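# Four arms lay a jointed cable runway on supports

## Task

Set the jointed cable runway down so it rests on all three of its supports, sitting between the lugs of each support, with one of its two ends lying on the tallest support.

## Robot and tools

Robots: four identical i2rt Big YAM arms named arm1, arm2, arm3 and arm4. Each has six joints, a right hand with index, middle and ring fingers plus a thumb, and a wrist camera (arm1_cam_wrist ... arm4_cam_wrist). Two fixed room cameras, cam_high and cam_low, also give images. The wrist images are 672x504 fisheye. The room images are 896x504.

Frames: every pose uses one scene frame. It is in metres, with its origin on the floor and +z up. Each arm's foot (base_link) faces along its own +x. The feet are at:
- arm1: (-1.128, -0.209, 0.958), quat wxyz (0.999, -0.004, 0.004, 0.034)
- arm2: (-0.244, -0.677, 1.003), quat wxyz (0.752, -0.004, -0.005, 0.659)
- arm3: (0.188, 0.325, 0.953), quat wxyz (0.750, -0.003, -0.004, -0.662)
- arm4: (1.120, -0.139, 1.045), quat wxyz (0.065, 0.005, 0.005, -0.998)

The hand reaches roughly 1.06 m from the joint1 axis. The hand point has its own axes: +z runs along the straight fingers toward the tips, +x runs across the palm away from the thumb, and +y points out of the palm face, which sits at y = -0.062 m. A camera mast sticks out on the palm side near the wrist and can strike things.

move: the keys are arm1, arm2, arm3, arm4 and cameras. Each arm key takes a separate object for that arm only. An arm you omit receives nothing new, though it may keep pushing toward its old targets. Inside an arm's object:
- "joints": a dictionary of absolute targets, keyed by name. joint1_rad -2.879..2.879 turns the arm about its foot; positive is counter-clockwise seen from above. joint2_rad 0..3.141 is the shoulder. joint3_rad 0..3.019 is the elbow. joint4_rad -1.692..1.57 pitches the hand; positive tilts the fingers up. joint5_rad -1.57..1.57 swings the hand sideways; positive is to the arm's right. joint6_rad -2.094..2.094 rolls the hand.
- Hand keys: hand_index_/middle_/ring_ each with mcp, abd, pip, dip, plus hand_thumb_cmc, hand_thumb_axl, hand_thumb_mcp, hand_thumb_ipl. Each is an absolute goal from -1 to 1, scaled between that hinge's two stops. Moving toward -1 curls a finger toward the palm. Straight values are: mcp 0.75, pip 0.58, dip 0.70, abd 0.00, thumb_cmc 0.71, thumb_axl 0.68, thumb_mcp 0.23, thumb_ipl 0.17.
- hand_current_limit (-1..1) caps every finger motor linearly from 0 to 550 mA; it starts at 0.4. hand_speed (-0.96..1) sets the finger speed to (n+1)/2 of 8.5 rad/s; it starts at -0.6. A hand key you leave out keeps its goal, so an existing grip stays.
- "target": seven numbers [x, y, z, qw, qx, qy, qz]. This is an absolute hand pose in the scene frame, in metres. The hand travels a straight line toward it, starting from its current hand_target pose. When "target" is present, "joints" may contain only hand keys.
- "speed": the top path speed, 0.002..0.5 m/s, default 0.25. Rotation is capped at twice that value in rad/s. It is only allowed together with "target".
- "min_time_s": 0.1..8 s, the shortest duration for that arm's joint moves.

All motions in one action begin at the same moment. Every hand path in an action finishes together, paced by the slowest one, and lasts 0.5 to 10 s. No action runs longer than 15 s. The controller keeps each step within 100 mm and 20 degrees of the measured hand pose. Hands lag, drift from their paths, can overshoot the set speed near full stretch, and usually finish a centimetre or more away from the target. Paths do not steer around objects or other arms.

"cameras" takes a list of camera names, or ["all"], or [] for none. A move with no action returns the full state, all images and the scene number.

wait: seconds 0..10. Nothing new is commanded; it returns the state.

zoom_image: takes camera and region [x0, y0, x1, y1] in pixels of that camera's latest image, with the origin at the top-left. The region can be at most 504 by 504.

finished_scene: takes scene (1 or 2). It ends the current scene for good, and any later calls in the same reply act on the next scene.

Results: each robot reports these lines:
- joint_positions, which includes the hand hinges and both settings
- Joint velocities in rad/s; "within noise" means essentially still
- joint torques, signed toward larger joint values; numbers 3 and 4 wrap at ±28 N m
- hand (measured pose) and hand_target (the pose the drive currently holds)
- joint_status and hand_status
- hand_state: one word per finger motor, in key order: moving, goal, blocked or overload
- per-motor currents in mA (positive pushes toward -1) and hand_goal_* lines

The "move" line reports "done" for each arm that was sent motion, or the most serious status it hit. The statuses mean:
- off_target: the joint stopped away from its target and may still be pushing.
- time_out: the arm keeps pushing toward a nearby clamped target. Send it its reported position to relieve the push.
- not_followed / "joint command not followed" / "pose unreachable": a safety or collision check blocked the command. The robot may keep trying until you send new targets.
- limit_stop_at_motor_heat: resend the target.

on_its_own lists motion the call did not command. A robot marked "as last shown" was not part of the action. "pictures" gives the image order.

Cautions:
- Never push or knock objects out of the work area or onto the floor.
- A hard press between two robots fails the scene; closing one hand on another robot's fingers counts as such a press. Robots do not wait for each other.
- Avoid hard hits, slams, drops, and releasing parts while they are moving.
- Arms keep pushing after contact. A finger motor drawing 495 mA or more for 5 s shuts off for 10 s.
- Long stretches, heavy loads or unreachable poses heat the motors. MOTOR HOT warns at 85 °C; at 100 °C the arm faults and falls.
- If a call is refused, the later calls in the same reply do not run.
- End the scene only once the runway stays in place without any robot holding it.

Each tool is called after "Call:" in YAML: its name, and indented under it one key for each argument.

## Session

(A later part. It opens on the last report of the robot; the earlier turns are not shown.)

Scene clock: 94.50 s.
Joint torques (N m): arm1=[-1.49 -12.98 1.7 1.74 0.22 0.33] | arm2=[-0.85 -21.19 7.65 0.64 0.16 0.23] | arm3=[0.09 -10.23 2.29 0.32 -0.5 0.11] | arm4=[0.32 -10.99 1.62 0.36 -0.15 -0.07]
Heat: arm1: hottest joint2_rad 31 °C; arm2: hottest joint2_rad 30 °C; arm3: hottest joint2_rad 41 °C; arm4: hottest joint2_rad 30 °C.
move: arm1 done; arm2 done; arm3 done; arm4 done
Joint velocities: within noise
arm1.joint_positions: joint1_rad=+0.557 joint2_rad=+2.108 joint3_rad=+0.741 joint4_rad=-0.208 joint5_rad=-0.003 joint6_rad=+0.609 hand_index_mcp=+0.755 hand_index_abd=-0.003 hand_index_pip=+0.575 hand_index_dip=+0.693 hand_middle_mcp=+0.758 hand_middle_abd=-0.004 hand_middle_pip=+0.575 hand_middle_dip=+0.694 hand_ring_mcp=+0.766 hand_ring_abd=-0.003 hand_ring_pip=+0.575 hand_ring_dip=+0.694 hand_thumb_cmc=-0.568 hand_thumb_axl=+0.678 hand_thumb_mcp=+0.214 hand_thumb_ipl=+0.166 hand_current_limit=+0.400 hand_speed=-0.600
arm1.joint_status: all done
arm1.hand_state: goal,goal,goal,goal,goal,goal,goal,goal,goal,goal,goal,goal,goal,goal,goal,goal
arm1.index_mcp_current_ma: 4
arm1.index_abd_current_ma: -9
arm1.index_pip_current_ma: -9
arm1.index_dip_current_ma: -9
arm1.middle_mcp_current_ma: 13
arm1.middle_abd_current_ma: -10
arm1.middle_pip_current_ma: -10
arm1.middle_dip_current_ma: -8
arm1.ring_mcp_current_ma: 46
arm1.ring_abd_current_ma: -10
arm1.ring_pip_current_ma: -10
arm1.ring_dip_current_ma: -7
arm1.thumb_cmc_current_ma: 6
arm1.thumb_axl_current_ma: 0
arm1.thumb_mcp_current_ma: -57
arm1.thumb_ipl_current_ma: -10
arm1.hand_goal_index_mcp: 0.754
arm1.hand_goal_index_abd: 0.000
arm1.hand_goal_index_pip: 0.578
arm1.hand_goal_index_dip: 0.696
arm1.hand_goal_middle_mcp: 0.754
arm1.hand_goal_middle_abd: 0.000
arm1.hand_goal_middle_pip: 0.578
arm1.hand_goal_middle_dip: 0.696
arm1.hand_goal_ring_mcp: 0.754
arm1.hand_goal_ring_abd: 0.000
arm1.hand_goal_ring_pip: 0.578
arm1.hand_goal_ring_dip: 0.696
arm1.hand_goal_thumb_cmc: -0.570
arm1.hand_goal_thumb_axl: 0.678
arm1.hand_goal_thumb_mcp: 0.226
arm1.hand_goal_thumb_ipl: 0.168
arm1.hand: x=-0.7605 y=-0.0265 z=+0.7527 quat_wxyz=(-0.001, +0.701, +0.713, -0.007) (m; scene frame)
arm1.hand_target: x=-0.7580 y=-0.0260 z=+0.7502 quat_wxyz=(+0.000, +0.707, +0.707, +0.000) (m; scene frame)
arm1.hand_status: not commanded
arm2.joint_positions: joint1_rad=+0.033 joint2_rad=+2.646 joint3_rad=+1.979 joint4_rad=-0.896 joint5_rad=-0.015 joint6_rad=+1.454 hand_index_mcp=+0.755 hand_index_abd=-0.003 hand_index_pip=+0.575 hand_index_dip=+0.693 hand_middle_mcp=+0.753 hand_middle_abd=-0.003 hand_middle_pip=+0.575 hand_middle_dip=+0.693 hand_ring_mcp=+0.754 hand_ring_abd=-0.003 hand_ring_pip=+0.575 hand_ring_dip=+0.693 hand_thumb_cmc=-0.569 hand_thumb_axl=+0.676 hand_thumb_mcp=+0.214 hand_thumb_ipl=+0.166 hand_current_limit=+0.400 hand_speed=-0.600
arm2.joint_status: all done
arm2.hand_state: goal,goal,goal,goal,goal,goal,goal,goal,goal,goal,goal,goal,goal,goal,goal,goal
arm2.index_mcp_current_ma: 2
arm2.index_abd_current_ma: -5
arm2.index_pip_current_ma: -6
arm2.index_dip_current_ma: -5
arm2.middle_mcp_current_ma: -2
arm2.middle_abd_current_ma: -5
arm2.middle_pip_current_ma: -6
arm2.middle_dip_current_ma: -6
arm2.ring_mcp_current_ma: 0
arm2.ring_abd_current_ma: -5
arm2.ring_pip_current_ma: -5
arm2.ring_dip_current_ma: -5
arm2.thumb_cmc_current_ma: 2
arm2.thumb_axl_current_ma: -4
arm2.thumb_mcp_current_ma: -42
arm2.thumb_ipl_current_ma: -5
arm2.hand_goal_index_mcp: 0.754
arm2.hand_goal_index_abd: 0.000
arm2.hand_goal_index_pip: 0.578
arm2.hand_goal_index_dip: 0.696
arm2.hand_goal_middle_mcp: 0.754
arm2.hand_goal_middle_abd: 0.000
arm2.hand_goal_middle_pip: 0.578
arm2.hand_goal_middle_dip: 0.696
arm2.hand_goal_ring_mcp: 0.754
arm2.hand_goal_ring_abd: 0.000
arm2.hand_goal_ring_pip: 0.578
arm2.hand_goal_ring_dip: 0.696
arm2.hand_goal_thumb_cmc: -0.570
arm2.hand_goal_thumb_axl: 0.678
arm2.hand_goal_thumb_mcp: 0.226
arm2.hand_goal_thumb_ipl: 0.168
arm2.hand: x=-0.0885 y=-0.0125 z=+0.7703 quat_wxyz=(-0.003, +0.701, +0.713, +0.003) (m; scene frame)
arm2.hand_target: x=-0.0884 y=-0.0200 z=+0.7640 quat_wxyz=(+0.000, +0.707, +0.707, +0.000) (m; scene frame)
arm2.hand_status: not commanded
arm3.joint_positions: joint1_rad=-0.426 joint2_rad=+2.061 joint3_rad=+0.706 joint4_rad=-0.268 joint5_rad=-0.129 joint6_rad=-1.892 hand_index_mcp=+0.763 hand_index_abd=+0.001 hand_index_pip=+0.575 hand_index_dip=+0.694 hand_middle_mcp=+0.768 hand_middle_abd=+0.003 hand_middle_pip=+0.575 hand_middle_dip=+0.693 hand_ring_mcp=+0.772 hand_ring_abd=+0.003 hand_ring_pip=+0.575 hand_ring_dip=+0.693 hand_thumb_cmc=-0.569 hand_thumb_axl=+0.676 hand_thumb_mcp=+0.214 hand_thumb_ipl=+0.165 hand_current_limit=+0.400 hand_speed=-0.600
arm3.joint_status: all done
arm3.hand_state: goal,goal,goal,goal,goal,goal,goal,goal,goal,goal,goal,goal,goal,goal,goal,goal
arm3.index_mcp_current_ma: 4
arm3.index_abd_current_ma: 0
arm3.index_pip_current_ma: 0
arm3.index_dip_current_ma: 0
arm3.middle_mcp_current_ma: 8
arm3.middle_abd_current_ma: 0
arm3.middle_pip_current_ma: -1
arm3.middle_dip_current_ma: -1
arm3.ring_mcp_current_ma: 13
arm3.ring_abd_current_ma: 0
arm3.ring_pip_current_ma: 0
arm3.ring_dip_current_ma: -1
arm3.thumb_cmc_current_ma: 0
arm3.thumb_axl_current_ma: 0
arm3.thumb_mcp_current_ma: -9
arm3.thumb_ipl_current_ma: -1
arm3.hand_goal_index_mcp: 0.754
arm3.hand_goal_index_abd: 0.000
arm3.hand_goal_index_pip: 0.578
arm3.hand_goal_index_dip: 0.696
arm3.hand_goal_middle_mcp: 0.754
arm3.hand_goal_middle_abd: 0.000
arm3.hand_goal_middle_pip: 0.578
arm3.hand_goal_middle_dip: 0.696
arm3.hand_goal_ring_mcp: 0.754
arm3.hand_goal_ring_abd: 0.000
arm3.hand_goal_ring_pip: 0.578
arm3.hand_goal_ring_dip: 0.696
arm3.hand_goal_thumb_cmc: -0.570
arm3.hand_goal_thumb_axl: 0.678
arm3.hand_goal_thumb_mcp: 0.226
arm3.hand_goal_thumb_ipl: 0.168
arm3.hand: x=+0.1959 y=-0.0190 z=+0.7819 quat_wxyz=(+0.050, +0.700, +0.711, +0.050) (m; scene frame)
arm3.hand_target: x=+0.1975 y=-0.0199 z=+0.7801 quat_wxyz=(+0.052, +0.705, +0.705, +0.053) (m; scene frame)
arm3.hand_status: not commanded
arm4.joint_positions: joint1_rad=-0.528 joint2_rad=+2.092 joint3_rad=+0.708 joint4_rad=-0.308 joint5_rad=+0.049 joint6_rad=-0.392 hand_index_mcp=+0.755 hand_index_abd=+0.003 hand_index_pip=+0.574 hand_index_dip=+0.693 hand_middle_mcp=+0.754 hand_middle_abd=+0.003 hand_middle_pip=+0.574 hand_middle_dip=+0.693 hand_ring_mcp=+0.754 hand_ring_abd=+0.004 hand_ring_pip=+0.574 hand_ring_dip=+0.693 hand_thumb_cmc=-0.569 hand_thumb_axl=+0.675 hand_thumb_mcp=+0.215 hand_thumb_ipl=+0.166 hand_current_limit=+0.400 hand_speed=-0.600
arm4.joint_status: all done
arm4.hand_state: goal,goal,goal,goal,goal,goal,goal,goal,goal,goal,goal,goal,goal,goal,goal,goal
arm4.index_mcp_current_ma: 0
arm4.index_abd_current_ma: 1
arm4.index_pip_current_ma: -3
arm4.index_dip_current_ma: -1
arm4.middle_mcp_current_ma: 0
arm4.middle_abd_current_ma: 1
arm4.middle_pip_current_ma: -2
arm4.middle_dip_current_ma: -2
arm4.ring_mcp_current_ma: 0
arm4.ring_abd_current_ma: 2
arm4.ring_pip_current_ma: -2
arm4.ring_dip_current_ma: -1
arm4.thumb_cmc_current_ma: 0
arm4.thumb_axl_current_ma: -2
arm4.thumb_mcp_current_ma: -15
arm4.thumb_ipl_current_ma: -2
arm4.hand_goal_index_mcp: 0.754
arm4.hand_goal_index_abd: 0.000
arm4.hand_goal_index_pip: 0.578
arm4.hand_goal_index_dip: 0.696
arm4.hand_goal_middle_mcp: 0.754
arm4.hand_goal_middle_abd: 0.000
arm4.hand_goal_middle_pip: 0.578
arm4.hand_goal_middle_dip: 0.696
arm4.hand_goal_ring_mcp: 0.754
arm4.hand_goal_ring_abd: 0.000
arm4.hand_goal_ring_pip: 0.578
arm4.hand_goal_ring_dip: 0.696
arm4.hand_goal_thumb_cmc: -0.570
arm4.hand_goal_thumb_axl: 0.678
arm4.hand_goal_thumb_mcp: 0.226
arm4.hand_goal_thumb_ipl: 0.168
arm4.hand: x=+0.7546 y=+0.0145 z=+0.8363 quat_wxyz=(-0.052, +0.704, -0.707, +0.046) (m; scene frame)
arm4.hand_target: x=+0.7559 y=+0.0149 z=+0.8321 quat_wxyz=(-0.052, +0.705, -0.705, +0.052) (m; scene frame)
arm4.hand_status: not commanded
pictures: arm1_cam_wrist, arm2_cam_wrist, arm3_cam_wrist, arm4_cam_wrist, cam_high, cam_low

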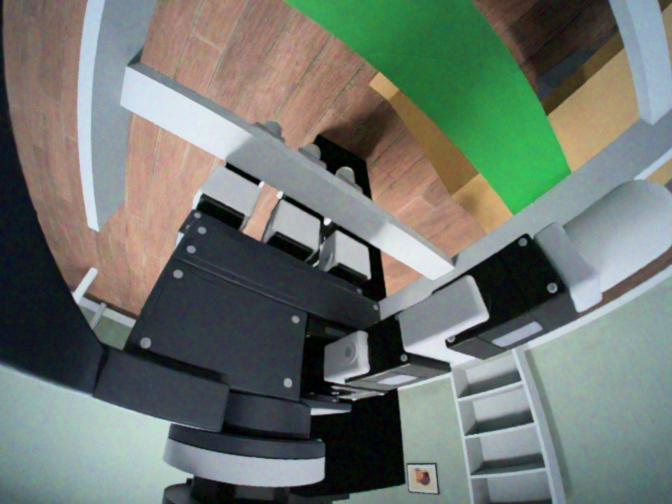

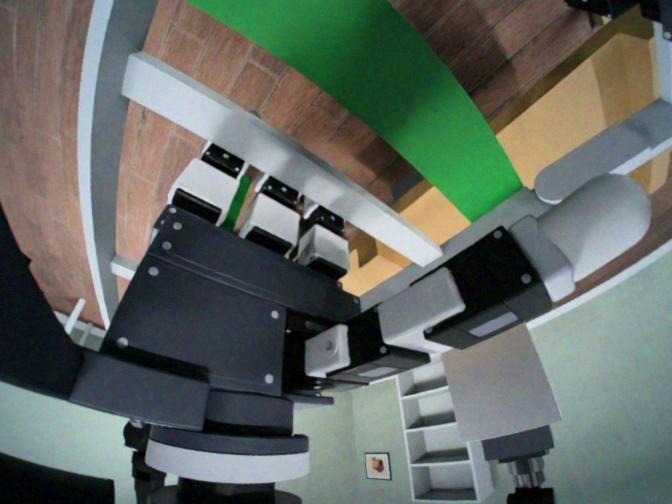

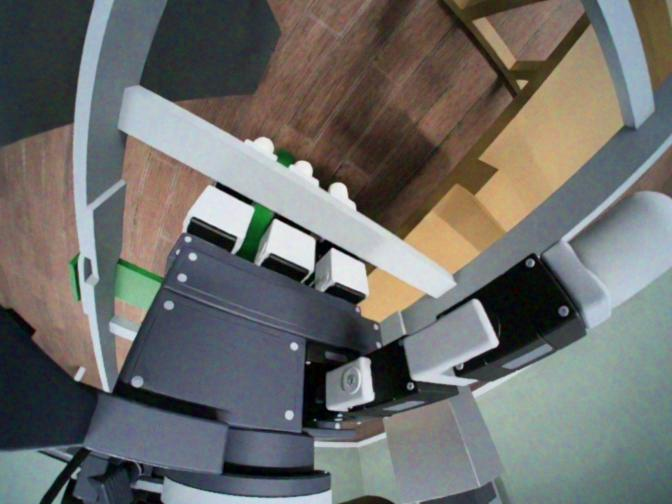

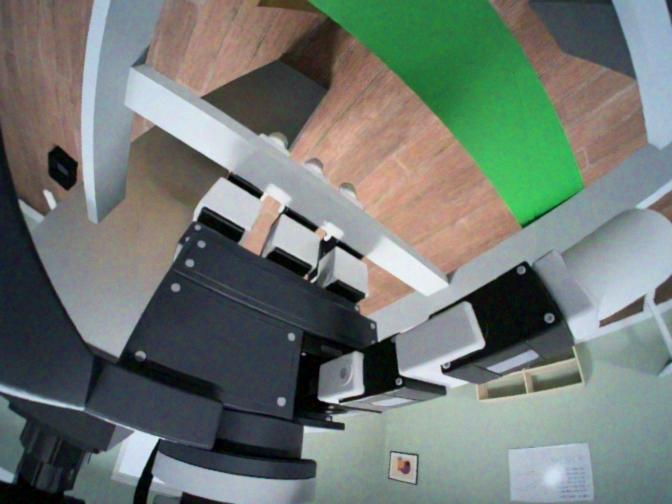

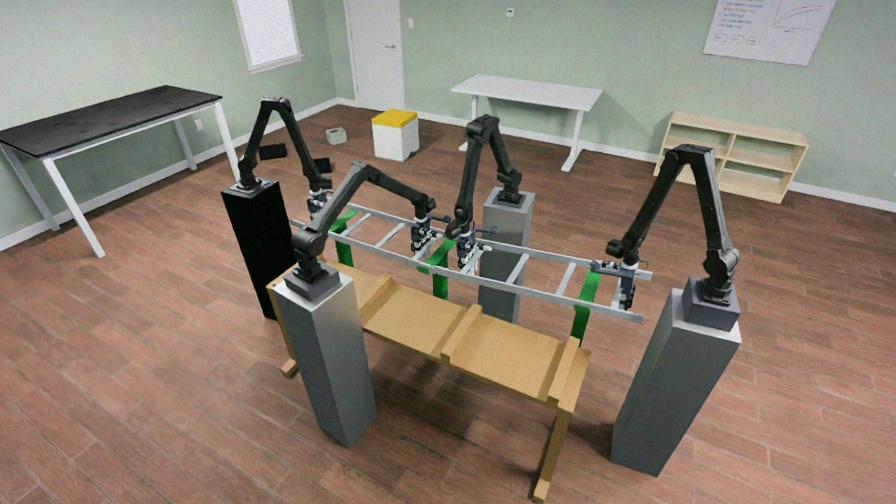

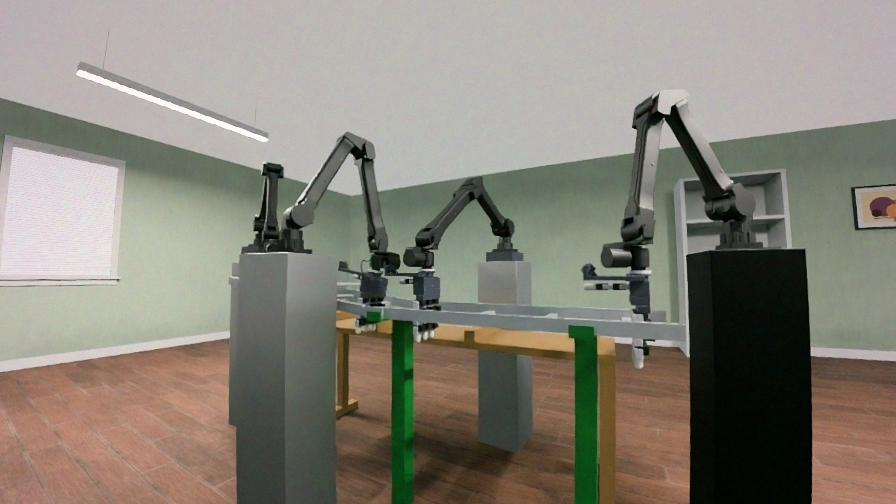

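Call:
move:
  arm1: {"target": [-0.774, -0.0265, 0.79, 0, 0.7071, 0.7071, 0], "speed": 0.1, "joints": {"hand_thumb_cmc": 0.714}}
  arm2: {"target": [-0.102, -0.0125, 0.80, 0, 0.7071, 0.7071, 0], "speed": 0.1, "joints": {"hand_thumb_cmc": 0.714}}
  arm3: {"target": [0.184, -0.019, 0.815, 0.0524, 0.7052, 0.7052, 0.0524], "speed": 0.1, "joints": {"hand_thumb_cmc": 0.714}}
  arm4: {"target": [0.766, 0.0147, 0.877, -0.0524, 0.7052, -0.7052, 0.0524], "speed": 0.1, "joints": {"hand_thumb_cmc": 0.714}}
  cameras: ["cam_high"]

Call:
move:
  arm1: {"target": [-0.780, -0.0265, 0.94, 0, 0.7071, 0.7071, 0], "speed": 0.15}
  arm2: {"target": [-0.105, -0.0125, 0.95, 0, 0.7071, 0.7071, 0], "speed": 0.15}
  arm3: {"target": [0.165, -0.019, 0.965, 0.0524, 0.7052, 0.7052, 0.0524], "speed": 0.15}
  arm4: {"target": [0.756, 0.0147, 1.03, -0.0524, 0.7052, -0.7052, 0.0524], "speed": 0.15}
  cameras: ["all"]

Call:
zoom_image:
  camera: "cam_low"
  region: [560, 290, 640, 350]

Call:
zoom_image:
  camera: "cam_low"
  region: [350, 290, 430, 350]

Call:
zoom_image:
  camera: "cam_high"
  region: [300, 190, 380, 270]

Call:
zoom_image:
  camera: "cam_high"
  region: [400, 220, 480, 300]

Call:
zoom_image:
  camera: "cam_high"
  region: [560, 245, 640, 325]

Scene clock: 96.47 s.
Joint torques (N m): arm1=[-0.91 -13.45 1.54 0.24 0.25 0.25] | arm2=[0.44 -21.6 8.18 -0.18 0.11 0.23] | arm3=[-0.73 -11.22 2.61 -0.21 -0.3 -0.22] | arm4=[0.26 -11.87 1.32 0.25 0.04 -0.05]
Heat: arm1: hottest joint2_rad 31 °C; arm2: hottest joint2_rad 30 °C; arm3: hottest joint2_rad 40 °C; arm4: hottest joint2_rad 30 °C.
move: arm1 done; arm2 off_target; arm3 done; arm4 done
Joint velocities: within noise
arm1.joint_positions: joint1_rad=+0.576 joint2_rad=+1.987 joint3_rad=+0.688 joint4_rad=-0.252 joint5_rad=-0.003 joint6_rad=+0.642 hand_index_mcp=+0.755 hand_index_abd=-0.003 hand_index_pip=+0.575 hand_index_dip=+0.693 hand_middle_mcp=+0.755 hand_middle_abd=-0.003 hand_middle_pip=+0.575 hand_middle_dip=+0.694 hand_ring_mcp=+0.755 hand_ring_abd=-0.003 hand_ring_pip=+0.575 hand_ring_dip=+0.694 hand_thumb_cmc=+0.712 hand_thumb_axl=+0.678 hand_thumb_mcp=+0.215 hand_thumb_ipl=+0.166 hand_current_limit=+0.400 hand_speed=-0.600
arm1.joint_status: all done
arm1.hand_state: goal,goal,goal,goal,goal,goal,goal,goal,goal,goal,goal,goal,goal,goal,goal,goal
arm1.index_mcp_current_ma: 3
arm1.index_abd_current_ma: -9
arm1.index_pip_current_ma: -9
arm1.index_dip_current_ma: -9
arm1.middle_mcp_current_ma: 4
arm1.middle_abd_current_ma: -9
arm1.middle_pip_current_ma: -10
arm1.middle_dip_current_ma: -8
arm1.ring_mcp_current_ma: 4
arm1.ring_abd_current_ma: -7
arm1.ring_pip_current_ma: -10
arm1.ring_dip_current_ma: -7
arm1.thumb_cmc_current_ma: -6
arm1.thumb_axl_current_ma: 0
arm1.thumb_mcp_current_ma: -55
arm1.thumb_ipl_current_ma: -10
arm1.hand_goal_index_mcp: 0.754
arm1.hand_goal_index_abd: 0.000
arm1.hand_goal_index_pip: 0.578
arm1.hand_goal_index_dip: 0.696
arm1.hand_goal_middle_mcp: 0.754
arm1.hand_goal_middle_abd: 0.000
arm1.hand_goal_middle_pip: 0.578
arm1.hand_goal_middle_dip: 0.696
arm1.hand_goal_ring_mcp: 0.754
arm1.hand_goal_ring_abd: 0.000
arm1.hand_goal_ring_pip: 0.578
arm1.hand_goal_ring_dip: 0.696
arm1.hand_goal_thumb_cmc: 0.714
arm1.hand_goal_thumb_axl: 0.678
arm1.hand_goal_thumb_mcp: 0.226
arm1.hand_goal_thumb_ipl: 0.168
arm1.hand: x=-0.7689 y=-0.0256 z=+0.7887 quat_wxyz=(+0.001, +0.706, +0.708, +0.005) (m; scene frame)
arm1.hand_target: x=-0.7739 y=-0.0266 z=+0.7899 quat_wxyz=(+0.000, +0.707, +0.707, +0.000) (m; scene frame)
arm1.hand_status: done (0.005 m and 0.6 deg from the pose sent, 0.040 m and 1.3 deg at the start)
arm2.joint_positions: joint1_rad=+0.037 joint2_rad=+2.596 joint3_rad=+1.979 joint4_rad=-0.935 joint5_rad=-0.015 joint6_rad=+1.474 hand_index_mcp=+0.755 hand_index_abd=-0.003 hand_index_pip=+0.575 hand_index_dip=+0.693 hand_middle_mcp=+0.753 hand_middle_abd=-0.003 hand_middle_pip=+0.575 hand_middle_dip=+0.693 hand_ring_mcp=+0.754 hand_ring_abd=-0.003 hand_ring_pip=+0.575 hand_ring_dip=+0.693 hand_thumb_cmc=+0.712 hand_thumb_axl=+0.676 hand_thumb_mcp=+0.214 hand_thumb_ipl=+0.166 hand_current_limit=+0.400 hand_speed=-0.600
arm2.joint_status: all done
arm2.hand_state: goal,goal,goal,goal,goal,goal,goal,goal,goal,goal,goal,goal,goal,goal,goal,goal
arm2.index_mcp_current_ma: 2
arm2.index_abd_current_ma: -5
arm2.index_pip_current_ma: -6
arm2.index_dip_current_ma: -5
arm2.middle_mcp_current_ma: -2
arm2.middle_abd_current_ma: -5
arm2.middle_pip_current_ma: -6
arm2.middle_dip_current_ma: -6
arm2.ring_mcp_current_ma: 0
arm2.ring_abd_current_ma: -5
arm2.ring_pip_current_ma: -5
arm2.ring_dip_current_ma: -5
arm2.thumb_cmc_current_ma: -4
arm2.thumb_axl_current_ma: -4
arm2.thumb_mcp_current_ma: -41
arm2.thumb_ipl_current_ma: -5
arm2.hand_goal_index_mcp: 0.754
arm2.hand_goal_index_abd: 0.000
arm2.hand_goal_index_pip: 0.578
arm2.hand_goal_index_dip: 0.696
arm2.hand_goal_middle_mcp: 0.754
arm2.hand_goal_middle_abd: 0.000
arm2.hand_goal_middle_pip: 0.578
arm2.hand_goal_middle_dip: 0.696
arm2.hand_goal_ring_mcp: 0.754
arm2.hand_goal_ring_abd: 0.000
arm2.hand_goal_ring_pip: 0.578
arm2.hand_goal_ring_dip: 0.696
arm2.hand_goal_thumb_cmc: 0.714
arm2.hand_goal_thumb_axl: 0.678
arm2.hand_goal_thumb_mcp: 0.226
arm2.hand_goal_thumb_ipl: 0.168
arm2.hand: x=-0.0920 y=-0.0060 z=+0.8030 quat_wxyz=(-0.007, +0.706, +0.708, +0.007) (m; scene frame)
arm2.hand_target: x=-0.1017 y=-0.0125 z=+0.8000 quat_wxyz=(+0.000, +0.707, +0.707, +0.000) (m; scene frame)
arm2.hand_status: off_target (0.012 m and 1.1 deg from the pose sent, 0.033 m and 1.1 deg at the start)
arm3.joint_positions: joint1_rad=-0.456 joint2_rad=+1.968 joint3_rad=+0.706 joint4_rad=-0.362 joint5_rad=-0.131 joint6_rad=-1.899 hand_index_mcp=+0.757 hand_index_abd=+0.001 hand_index_pip=+0.575 hand_index_dip=+0.694 hand_middle_mcp=+0.758 hand_middle_abd=+0.003 hand_middle_pip=+0.575 hand_middle_dip=+0.693 hand_ring_mcp=+0.757 hand_ring_abd=+0.003 hand_ring_pip=+0.575 hand_ring_dip=+0.693 hand_thumb_cmc=+0.713 hand_thumb_axl=+0.676 hand_thumb_mcp=+0.214 hand_thumb_ipl=+0.165 hand_current_limit=+0.400 hand_speed=-0.600
arm3.joint_status: all done
arm3.hand_state: goal,goal,goal,goal,goal,goal,goal,goal,goal,goal,goal,goal,goal,goal,goal,goal
arm3.index_mcp_current_ma: 1
arm3.index_abd_current_ma: 0
arm3.index_pip_current_ma: 0
arm3.index_dip_current_ma: 0
arm3.middle_mcp_current_ma: 1
arm3.middle_abd_current_ma: 0
arm3.middle_pip_current_ma: -1
arm3.middle_dip_current_ma: -1
arm3.ring_mcp_current_ma: 1
arm3.ring_abd_current_ma: 0
arm3.ring_pip_current_ma: 0
arm3.ring_dip_current_ma: -1
arm3.thumb_cmc_current_ma: 0
arm3.thumb_axl_current_ma: 0
arm3.thumb_mcp_current_ma: -8
arm3.thumb_ipl_current_ma: -1
arm3.hand_goal_index_mcp: 0.754
arm3.hand_goal_index_abd: 0.000
arm3.hand_goal_index_pip: 0.578
arm3.hand_goal_index_dip: 0.696
arm3.hand_goal_middle_mcp: 0.754
arm3.hand_goal_middle_abd: 0.000
arm3.hand_goal_middle_pip: 0.578
arm3.hand_goal_middle_dip: 0.696
arm3.hand_goal_ring_mcp: 0.754
arm3.hand_goal_ring_abd: 0.000
arm3.hand_goal_ring_pip: 0.578
arm3.hand_goal_ring_dip: 0.696
arm3.hand_goal_thumb_cmc: 0.714
arm3.hand_goal_thumb_axl: 0.678
arm3.hand_goal_thumb_mcp: 0.226
arm3.hand_goal_thumb_ipl: 0.168
arm3.hand: x=+0.1846 y=-0.0229 z=+0.8122 quat_wxyz=(+0.052, +0.707, +0.703, +0.050) (m; scene frame)
arm3.hand_target: x=+0.1841 y=-0.0190 z=+0.8149 quat_wxyz=(+0.052, +0.705, +0.705, +0.052) (m; scene frame)
arm3.hand_status: done (0.005 m and 0.5 deg from the pose sent, 0.035 m and 1.0 deg at the start)
arm4.joint_positions: joint1_rad=-0.539 joint2_rad=+1.957 joint3_rad=+0.670 joint4_rad=-0.411 joint5_rad=+0.049 joint6_rad=-0.406 hand_index_mcp=+0.754 hand_index_abd=+0.003 hand_index_pip=+0.574 hand_index_dip=+0.693 hand_middle_mcp=+0.753 hand_middle_abd=+0.003 hand_middle_pip=+0.574 hand_middle_dip=+0.693 hand_ring_mcp=+0.753 hand_ring_abd=+0.004 hand_ring_pip=+0.575 hand_ring_dip=+0.693 hand_thumb_cmc=+0.709 hand_thumb_axl=+0.675 hand_thumb_mcp=+0.215 hand_thumb_ipl=+0.166 hand_current_limit=+0.400 hand_speed=-0.600
arm4.joint_status: all done
arm4.hand_state: goal,goal,goal,goal,goal,goal,goal,goal,goal,goal,goal,goal,goal,goal,goal,goal
arm4.index_mcp_current_ma: 0
arm4.index_abd_current_ma: 1
arm4.index_pip_current_ma: -3
arm4.index_dip_current_ma: -1
arm4.middle_mcp_current_ma: 0
arm4.middle_abd_current_ma: 1
arm4.middle_pip_current_ma: -2
arm4.middle_dip_current_ma: -2
arm4.ring_mcp_current_ma: 0
arm4.ring_abd_current_ma: 2
arm4.ring_pip_current_ma: -2
arm4.ring_dip_current_ma: -1
arm4.thumb_cmc_current_ma: -4
arm4.thumb_axl_current_ma: -2
arm4.thumb_mcp_current_ma: -15
arm4.thumb_ipl_current_ma: -2
arm4.hand_goal_index_mcp: 0.754
arm4.hand_goal_index_abd: 0.000
arm4.hand_goal_index_pip: 0.578
arm4.hand_goal_index_dip: 0.696
arm4.hand_goal_middle_mcp: 0.754
arm4.hand_goal_middle_abd: 0.000
arm4.hand_goal_middle_pip: 0.578
arm4.hand_goal_middle_dip: 0.696
arm4.hand_goal_ring_mcp: 0.754
arm4.hand_goal_ring_abd: 0.000
arm4.hand_goal_ring_pip: 0.578
arm4.hand_goal_ring_dip: 0.696
arm4.hand_goal_thumb_cmc: 0.714
arm4.hand_goal_thumb_axl: 0.678
arm4.hand_goal_thumb_mcp: 0.226
arm4.hand_goal_thumb_ipl: 0.168
arm4.hand: x=+0.7622 y=+0.0141 z=+0.8754 quat_wxyz=(-0.052, +0.705, -0.706, +0.049) (m; scene frame)
arm4.hand_target: x=+0.7659 y=+0.0147 z=+0.8770 quat_wxyz=(-0.052, +0.705, -0.705, +0.052) (m; scene frame)
arm4.hand_status: done (0.004 m and 0.3 deg from the pose sent, 0.042 m and 0.7 deg at the start)
pictures: cam_high

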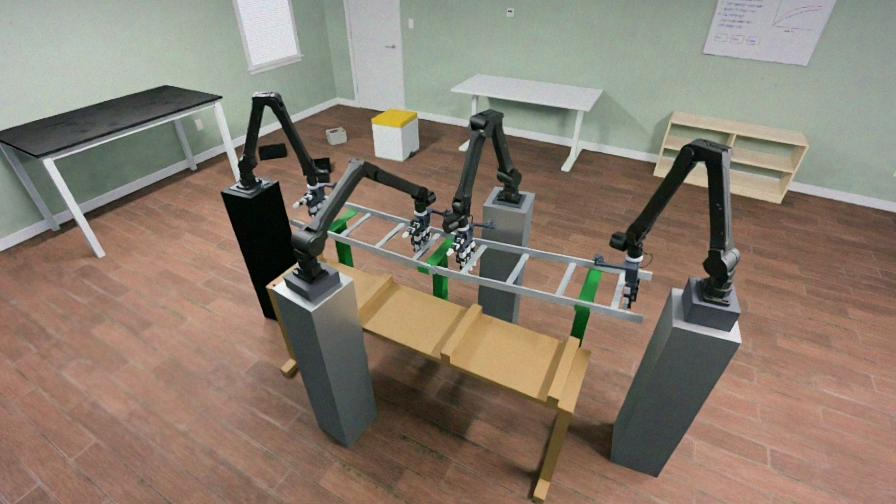

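Scene clock: 98.37 s.
Joint torques (N m): arm1=[-0.85 -9.93 6.86 0.13 0.25 0.26] | arm2=[0.56 -20.95 10.13 -0.2 0.11 0.23] | arm3=[-0.5 -8.76 9.7 -0.31 -0.18 -0.21] | arm4=[0.73 -9.17 6.57 0.17 0.01 0.01]
Heat: arm1: hottest joint2_rad 31 °C; arm2: hottest joint2_rad 30 °C; arm3: hottest joint2_rad 40 °C; arm4: hottest joint2_rad 30 °C.
move: arm1 off_target; arm2 off_target; arm3 off_target; arm4 off_target
Joint velocities: arm1=[within noise] | arm2=[within noise] | arm3=[0.005 -0.015 -0.012 -0.012 0.022 -0.154] | arm4=[within noise]
arm1.joint_positions: joint1_rad=+0.585 joint2_rad=+1.524 joint3_rad=+0.672 joint4_rad=-0.730 joint5_rad=-0.003 joint6_rad=+0.652 hand_index_mcp=+0.755 hand_index_abd=-0.003 hand_index_pip=+0.575 hand_index_dip=+0.693 hand_middle_mcp=+0.755 hand_middle_abd=-0.003 hand_middle_pip=+0.575 hand_middle_dip=+0.694 hand_ring_mcp=+0.755 hand_ring_abd=-0.003 hand_ring_pip=+0.575 hand_ring_dip=+0.694 hand_thumb_cmc=+0.712 hand_thumb_axl=+0.678 hand_thumb_mcp=+0.215 hand_thumb_ipl=+0.166 hand_current_limit=+0.400 hand_speed=-0.600
arm1.joint_status: not commanded
arm1.hand_state: goal,goal,goal,goal,goal,goal,goal,goal,goal,goal,goal,goal,goal,goal,goal,goal
arm1.index_mcp_current_ma: 3
arm1.index_abd_current_ma: -9
arm1.index_pip_current_ma: -9
arm1.index_dip_current_ma: -9
arm1.middle_mcp_current_ma: 3
arm1.middle_abd_current_ma: -9
arm1.middle_pip_current_ma: -10
arm1.middle_dip_current_ma: -8
arm1.ring_mcp_current_ma: 4
arm1.ring_abd_current_ma: -7
arm1.ring_pip_current_ma: -10
arm1.ring_dip_current_ma: -7
arm1.thumb_cmc_current_ma: -6
arm1.thumb_axl_current_ma: 0
arm1.thumb_mcp_current_ma: -55
arm1.thumb_ipl_current_ma: -10
arm1.hand_goal_index_mcp: 0.754
arm1.hand_goal_index_abd: 0.000
arm1.hand_goal_index_pip: 0.578
arm1.hand_goal_index_dip: 0.696
arm1.hand_goal_middle_mcp: 0.754
arm1.hand_goal_middle_abd: 0.000
arm1.hand_goal_middle_pip: 0.578
arm1.hand_goal_middle_dip: 0.696
arm1.hand_goal_ring_mcp: 0.754
arm1.hand_goal_ring_abd: 0.000
arm1.hand_goal_ring_pip: 0.578
arm1.hand_goal_ring_dip: 0.696
arm1.hand_goal_thumb_cmc: 0.714
arm1.hand_goal_thumb_axl: 0.678
arm1.hand_goal_thumb_mcp: 0.226
arm1.hand_goal_thumb_ipl: 0.168
arm1.hand: x=-0.7889 y=-0.0365 z=+0.9301 quat_wxyz=(-0.002, +0.706, +0.708, -0.011) (m; scene frame)
arm1.hand_target: x=-0.7801 y=-0.0266 z=+0.9401 quat_wxyz=(+0.000, +0.707, +0.707, +0.000) (m; scene frame)
arm1.hand_status: off_target (0.017 m and 1.3 deg from the pose sent, 0.152 m and 0.6 deg at the start)
arm2.joint_positions: joint1_rad=+0.038 joint2_rad=+2.366 joint3_rad=+1.957 joint4_rad=-1.151 joint5_rad=-0.015 joint6_rad=+1.476 hand_index_mcp=+0.755 hand_index_abd=-0.003 hand_index_pip=+0.575 hand_index_dip=+0.693 hand_middle_mcp=+0.753 hand_middle_abd=-0.003 hand_middle_pip=+0.575 hand_middle_dip=+0.693 hand_ring_mcp=+0.754 hand_ring_abd=-0.003 hand_ring_pip=+0.575 hand_ring_dip=+0.693 hand_thumb_cmc=+0.712 hand_thumb_axl=+0.676 hand_thumb_mcp=+0.214 hand_thumb_ipl=+0.166 hand_current_limit=+0.400 hand_speed=-0.600
arm2.joint_status: not commanded
arm2.hand_state: goal,goal,goal,goal,goal,goal,goal,goal,goal,goal,goal,goal,goal,goal,goal,goal
arm2.index_mcp_current_ma: 2
arm2.index_abd_current_ma: -5
arm2.index_pip_current_ma: -6
arm2.index_dip_current_ma: -5
arm2.middle_mcp_current_ma: -2
arm2.middle_abd_current_ma: -5
arm2.middle_pip_current_ma: -6
arm2.middle_dip_current_ma: -6
arm2.ring_mcp_current_ma: 0
arm2.ring_abd_current_ma: -5
arm2.ring_pip_current_ma: -5
arm2.ring_dip_current_ma: -5
arm2.thumb_cmc_current_ma: -4
arm2.thumb_axl_current_ma: -4
arm2.thumb_mcp_current_ma: -41
arm2.thumb_ipl_current_ma: -5
arm2.hand_goal_index_mcp: 0.754
arm2.hand_goal_index_abd: 0.000
arm2.hand_goal_index_pip: 0.578
arm2.hand_goal_index_dip: 0.696
arm2.hand_goal_middle_mcp: 0.754
arm2.hand_goal_middle_abd: 0.000
arm2.hand_goal_middle_pip: 0.578
arm2.hand_goal_middle_dip: 0.696
arm2.hand_goal_ring_mcp: 0.754
arm2.hand_goal_ring_abd: 0.000
arm2.hand_goal_ring_pip: 0.578
arm2.hand_goal_ring_dip: 0.696
arm2.hand_goal_thumb_cmc: 0.714
arm2.hand_goal_thumb_axl: 0.678
arm2.hand_goal_thumb_mcp: 0.226
arm2.hand_goal_thumb_ipl: 0.168
arm2.hand: x=-0.0946 y=-0.0102 z=+0.9502 quat_wxyz=(-0.004, +0.707, +0.707, +0.004) (m; scene frame)
arm2.hand_target: x=-0.1048 y=-0.0125 z=+0.9501 quat_wxyz=(+0.000, +0.707, +0.707, +0.000) (m; scene frame)
arm2.hand_status: off_target (0.011 m and 0.6 deg from the pose sent, 0.148 m and 1.1 deg at the start)
arm3.joint_positions: joint1_rad=-0.505 joint2_rad=+1.558 joint3_rad=+0.730 joint4_rad=-0.847 joint5_rad=-0.131 joint6_rad=-1.949 hand_index_mcp=+0.757 hand_index_abd=+0.001 hand_index_pip=+0.575 hand_index_dip=+0.694 hand_middle_mcp=+0.757 hand_middle_abd=+0.003 hand_middle_pip=+0.576 hand_middle_dip=+0.693 hand_ring_mcp=+0.757 hand_ring_abd=+0.003 hand_ring_pip=+0.580 hand_ring_dip=+0.696 hand_thumb_cmc=+0.713 hand_thumb_axl=+0.676 hand_thumb_mcp=+0.214 hand_thumb_ipl=+0.165 hand_current_limit=+0.400 hand_speed=-0.600
arm3.joint_status: not commanded
arm3.hand_state: goal,goal,goal,goal,goal,goal,goal,goal,goal,goal,goal,goal,goal,goal,goal,goal
arm3.index_mcp_current_ma: 1
arm3.index_abd_current_ma: 0
arm3.index_pip_current_ma: 0
arm3.index_dip_current_ma: 0
arm3.middle_mcp_current_ma: 1
arm3.middle_abd_current_ma: 0
arm3.middle_pip_current_ma: 0
arm3.middle_dip_current_ma: 0
arm3.ring_mcp_current_ma: 1
arm3.ring_abd_current_ma: 0
arm3.ring_pip_current_ma: 0
arm3.ring_dip_current_ma: 0
arm3.thumb_cmc_current_ma: 0
arm3.thumb_axl_current_ma: 0
arm3.thumb_mcp_current_ma: -8
arm3.thumb_ipl_current_ma: -1
arm3.hand_goal_index_mcp: 0.754
arm3.hand_goal_index_abd: 0.000
arm3.hand_goal_index_pip: 0.578
arm3.hand_goal_index_dip: 0.696
arm3.hand_goal_middle_mcp: 0.754
arm3.hand_goal_middle_abd: 0.000
arm3.hand_goal_middle_pip: 0.578
arm3.hand_goal_middle_dip: 0.696
arm3.hand_goal_ring_mcp: 0.754
arm3.hand_goal_ring_abd: 0.000
arm3.hand_goal_ring_pip: 0.578
arm3.hand_goal_ring_dip: 0.696
arm3.hand_goal_thumb_cmc: 0.714
arm3.hand_goal_thumb_axl: 0.678
arm3.hand_goal_thumb_mcp: 0.226
arm3.hand_goal_thumb_ipl: 0.168
arm3.hand: x=+0.1747 y=-0.0019 z=+0.9529 quat_wxyz=(+0.044, +0.708, +0.702, +0.071) (m; scene frame)
arm3.hand_target: x=+0.1652 y=-0.0185 z=+0.9651 quat_wxyz=(+0.052, +0.705, +0.705, +0.052) (m; scene frame)
arm3.hand_status: off_target (0.023 m and 2.4 deg from the pose sent, 0.154 m and 0.5 deg at the start)
arm4.joint_positions: joint1_rad=-0.539 joint2_rad=+1.521 joint3_rad=+0.709 joint4_rad=-0.916 joint5_rad=+0.049 joint6_rad=-0.406 hand_index_mcp=+0.753 hand_index_abd=+0.003 hand_index_pip=+0.574 hand_index_dip=+0.693 hand_middle_mcp=+0.753 hand_middle_abd=+0.003 hand_middle_pip=+0.574 hand_middle_dip=+0.693 hand_ring_mcp=+0.753 hand_ring_abd=+0.004 hand_ring_pip=+0.575 hand_ring_dip=+0.693 hand_thumb_cmc=+0.709 hand_thumb_axl=+0.675 hand_thumb_mcp=+0.216 hand_thumb_ipl=+0.166 hand_current_limit=+0.400 hand_speed=-0.600
arm4.joint_status: not commanded
arm4.hand_state: goal,goal,goal,goal,goal,goal,goal,goal,goal,goal,goal,goal,goal,goal,goal,goal
arm4.index_mcp_current_ma: 0
arm4.index_abd_current_ma: 1
arm4.index_pip_current_ma: -2
arm4.index_dip_current_ma: -1
arm4.middle_mcp_current_ma: 0
arm4.middle_abd_current_ma: 1
arm4.middle_pip_current_ma: -2
arm4.middle_dip_current_ma: -2
arm4.ring_mcp_current_ma: 0
arm4.ring_abd_current_ma: 2
arm4.ring_pip_current_ma: -2
arm4.ring_dip_current_ma: -1
arm4.thumb_cmc_current_ma: -4
arm4.thumb_axl_current_ma: -2
arm4.thumb_mcp_current_ma: -14
arm4.thumb_ipl_current_ma: -2
arm4.hand_goal_index_mcp: 0.754
arm4.hand_goal_index_abd: 0.000
arm4.hand_goal_index_pip: 0.578
arm4.hand_goal_index_dip: 0.696
arm4.hand_goal_middle_mcp: 0.754
arm4.hand_goal_middle_abd: 0.000
arm4.hand_goal_middle_pip: 0.578
arm4.hand_goal_middle_dip: 0.696
arm4.hand_goal_ring_mcp: 0.754
arm4.hand_goal_ring_abd: 0.000
arm4.hand_goal_ring_pip: 0.578
arm4.hand_goal_ring_dip: 0.696
arm4.hand_goal_thumb_cmc: 0.714
arm4.hand_goal_thumb_axl: 0.678
arm4.hand_goal_thumb_mcp: 0.226
arm4.hand_goal_thumb_ipl: 0.168
arm4.hand: x=+0.7693 y=+0.0091 z=+1.0196 quat_wxyz=(-0.058, +0.704, -0.705, +0.064) (m; scene frame)
arm4.hand_target: x=+0.7563 y=+0.0146 z=+1.0301 quat_wxyz=(-0.052, +0.705, -0.705, +0.052) (m; scene frame)
arm4.hand_status: off_target (0.018 m and 1.5 deg from the pose sent, 0.155 m and 0.3 deg at the start)
pictures: arm1_cam_wrist, arm2_cam_wrist, arm3_cam_wrist, arm4_cam_wrist, cam_high, cam_low

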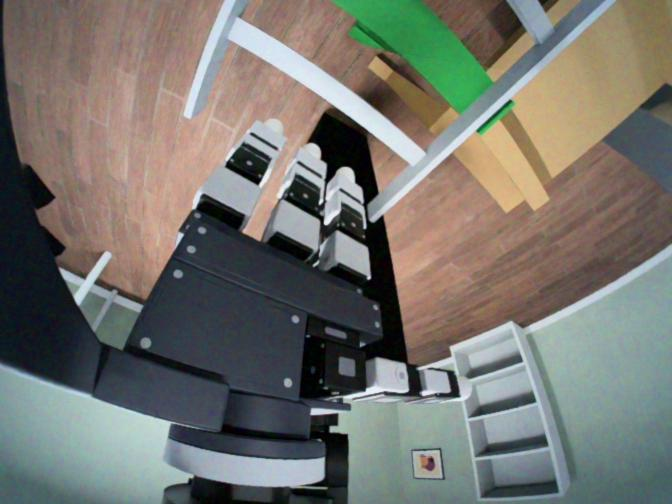

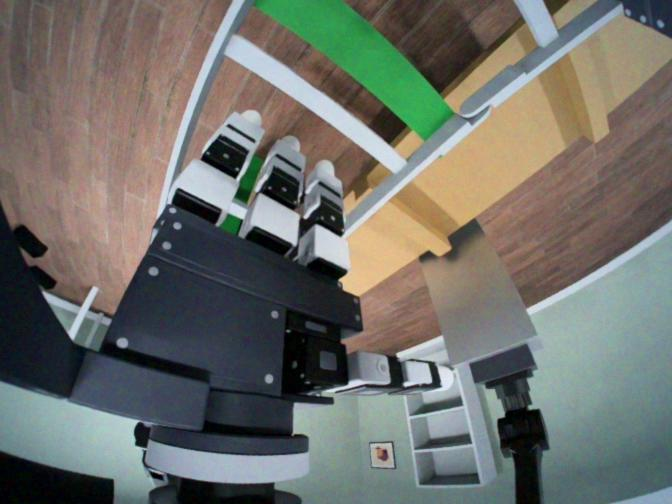

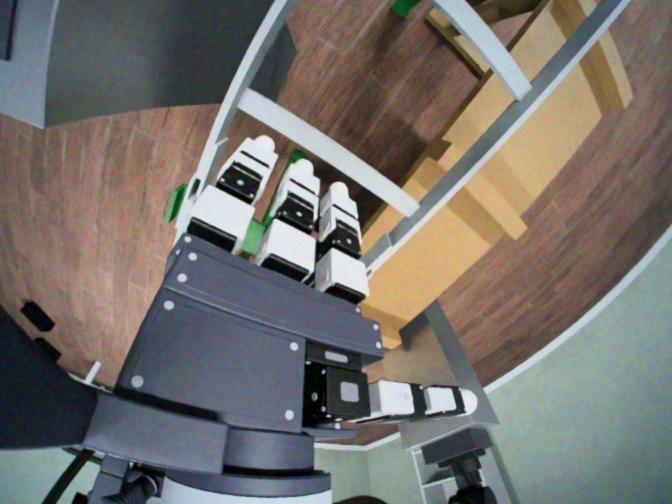

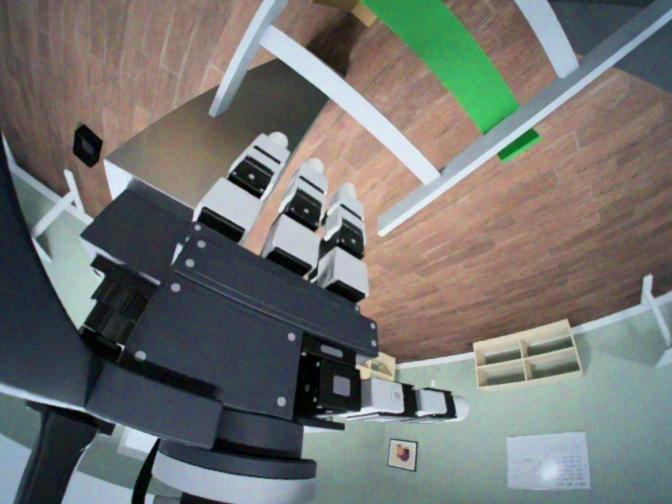

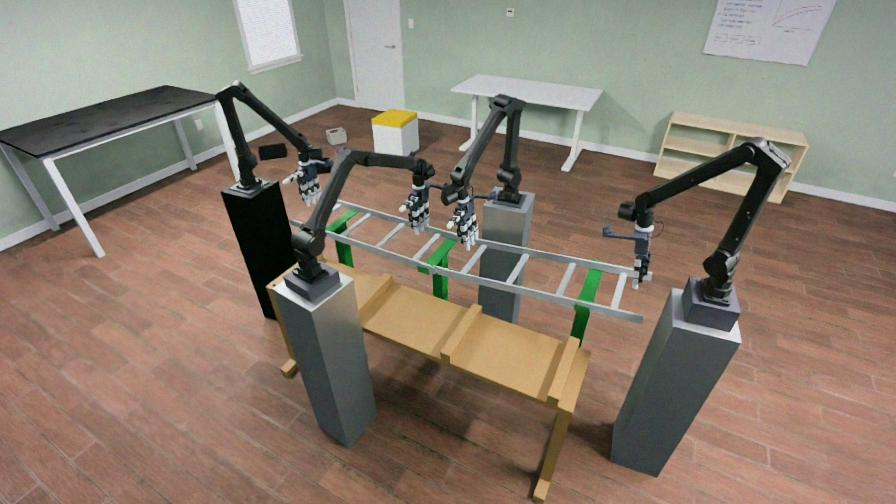

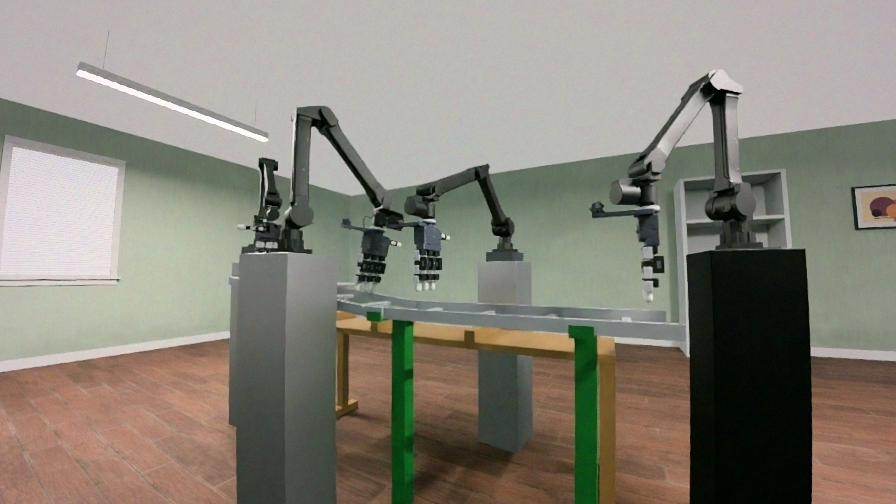

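Scaled by 6.300 from the camera's 896x504 image, which has a finer 1280x720 frame.

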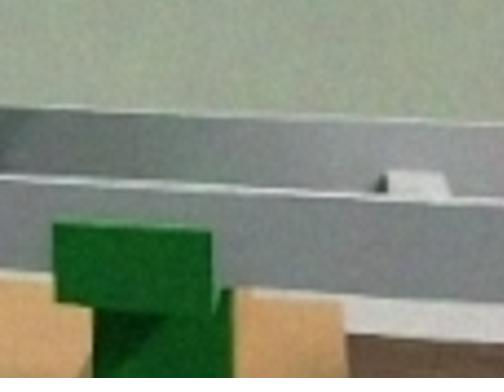

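Scaled by 6.300 from the camera's 896x504 image, which has a finer 1280x720 frame.

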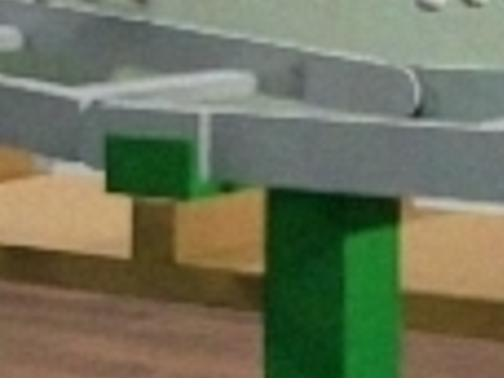

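Scaled by 6.300 from the camera's 896x504 image, which has a finer 1280x720 frame.

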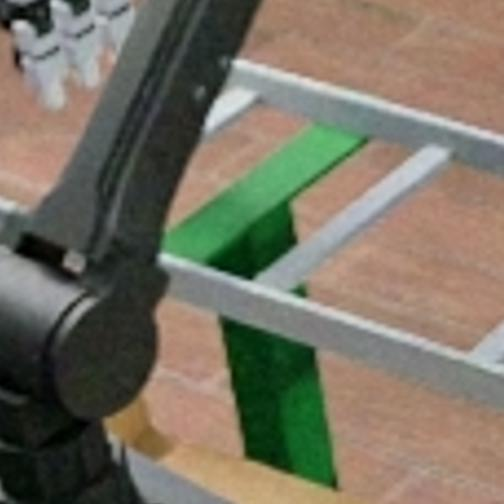

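Scaled by 6.300 from the camera's 896x504 image, which has a finer 1280x720 frame.

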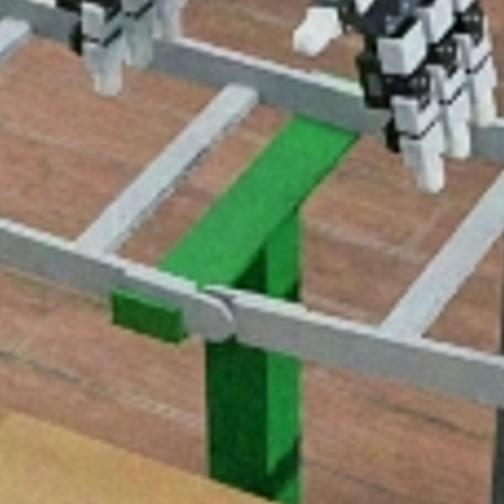

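Scaled by 6.300 from the camera's 896x504 image, which has a finer 1280x720 frame.

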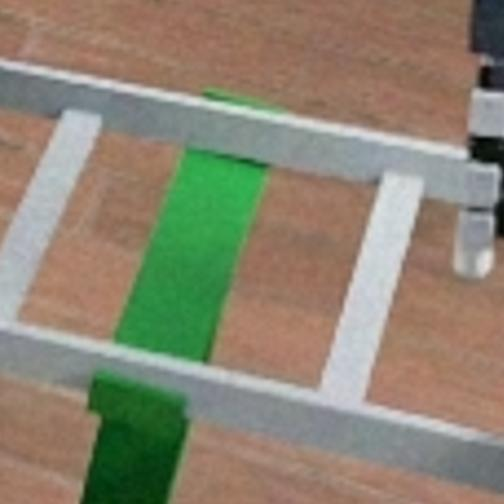

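Call:
finished_scene:
  scene: 2

The scene is finished: the task was done.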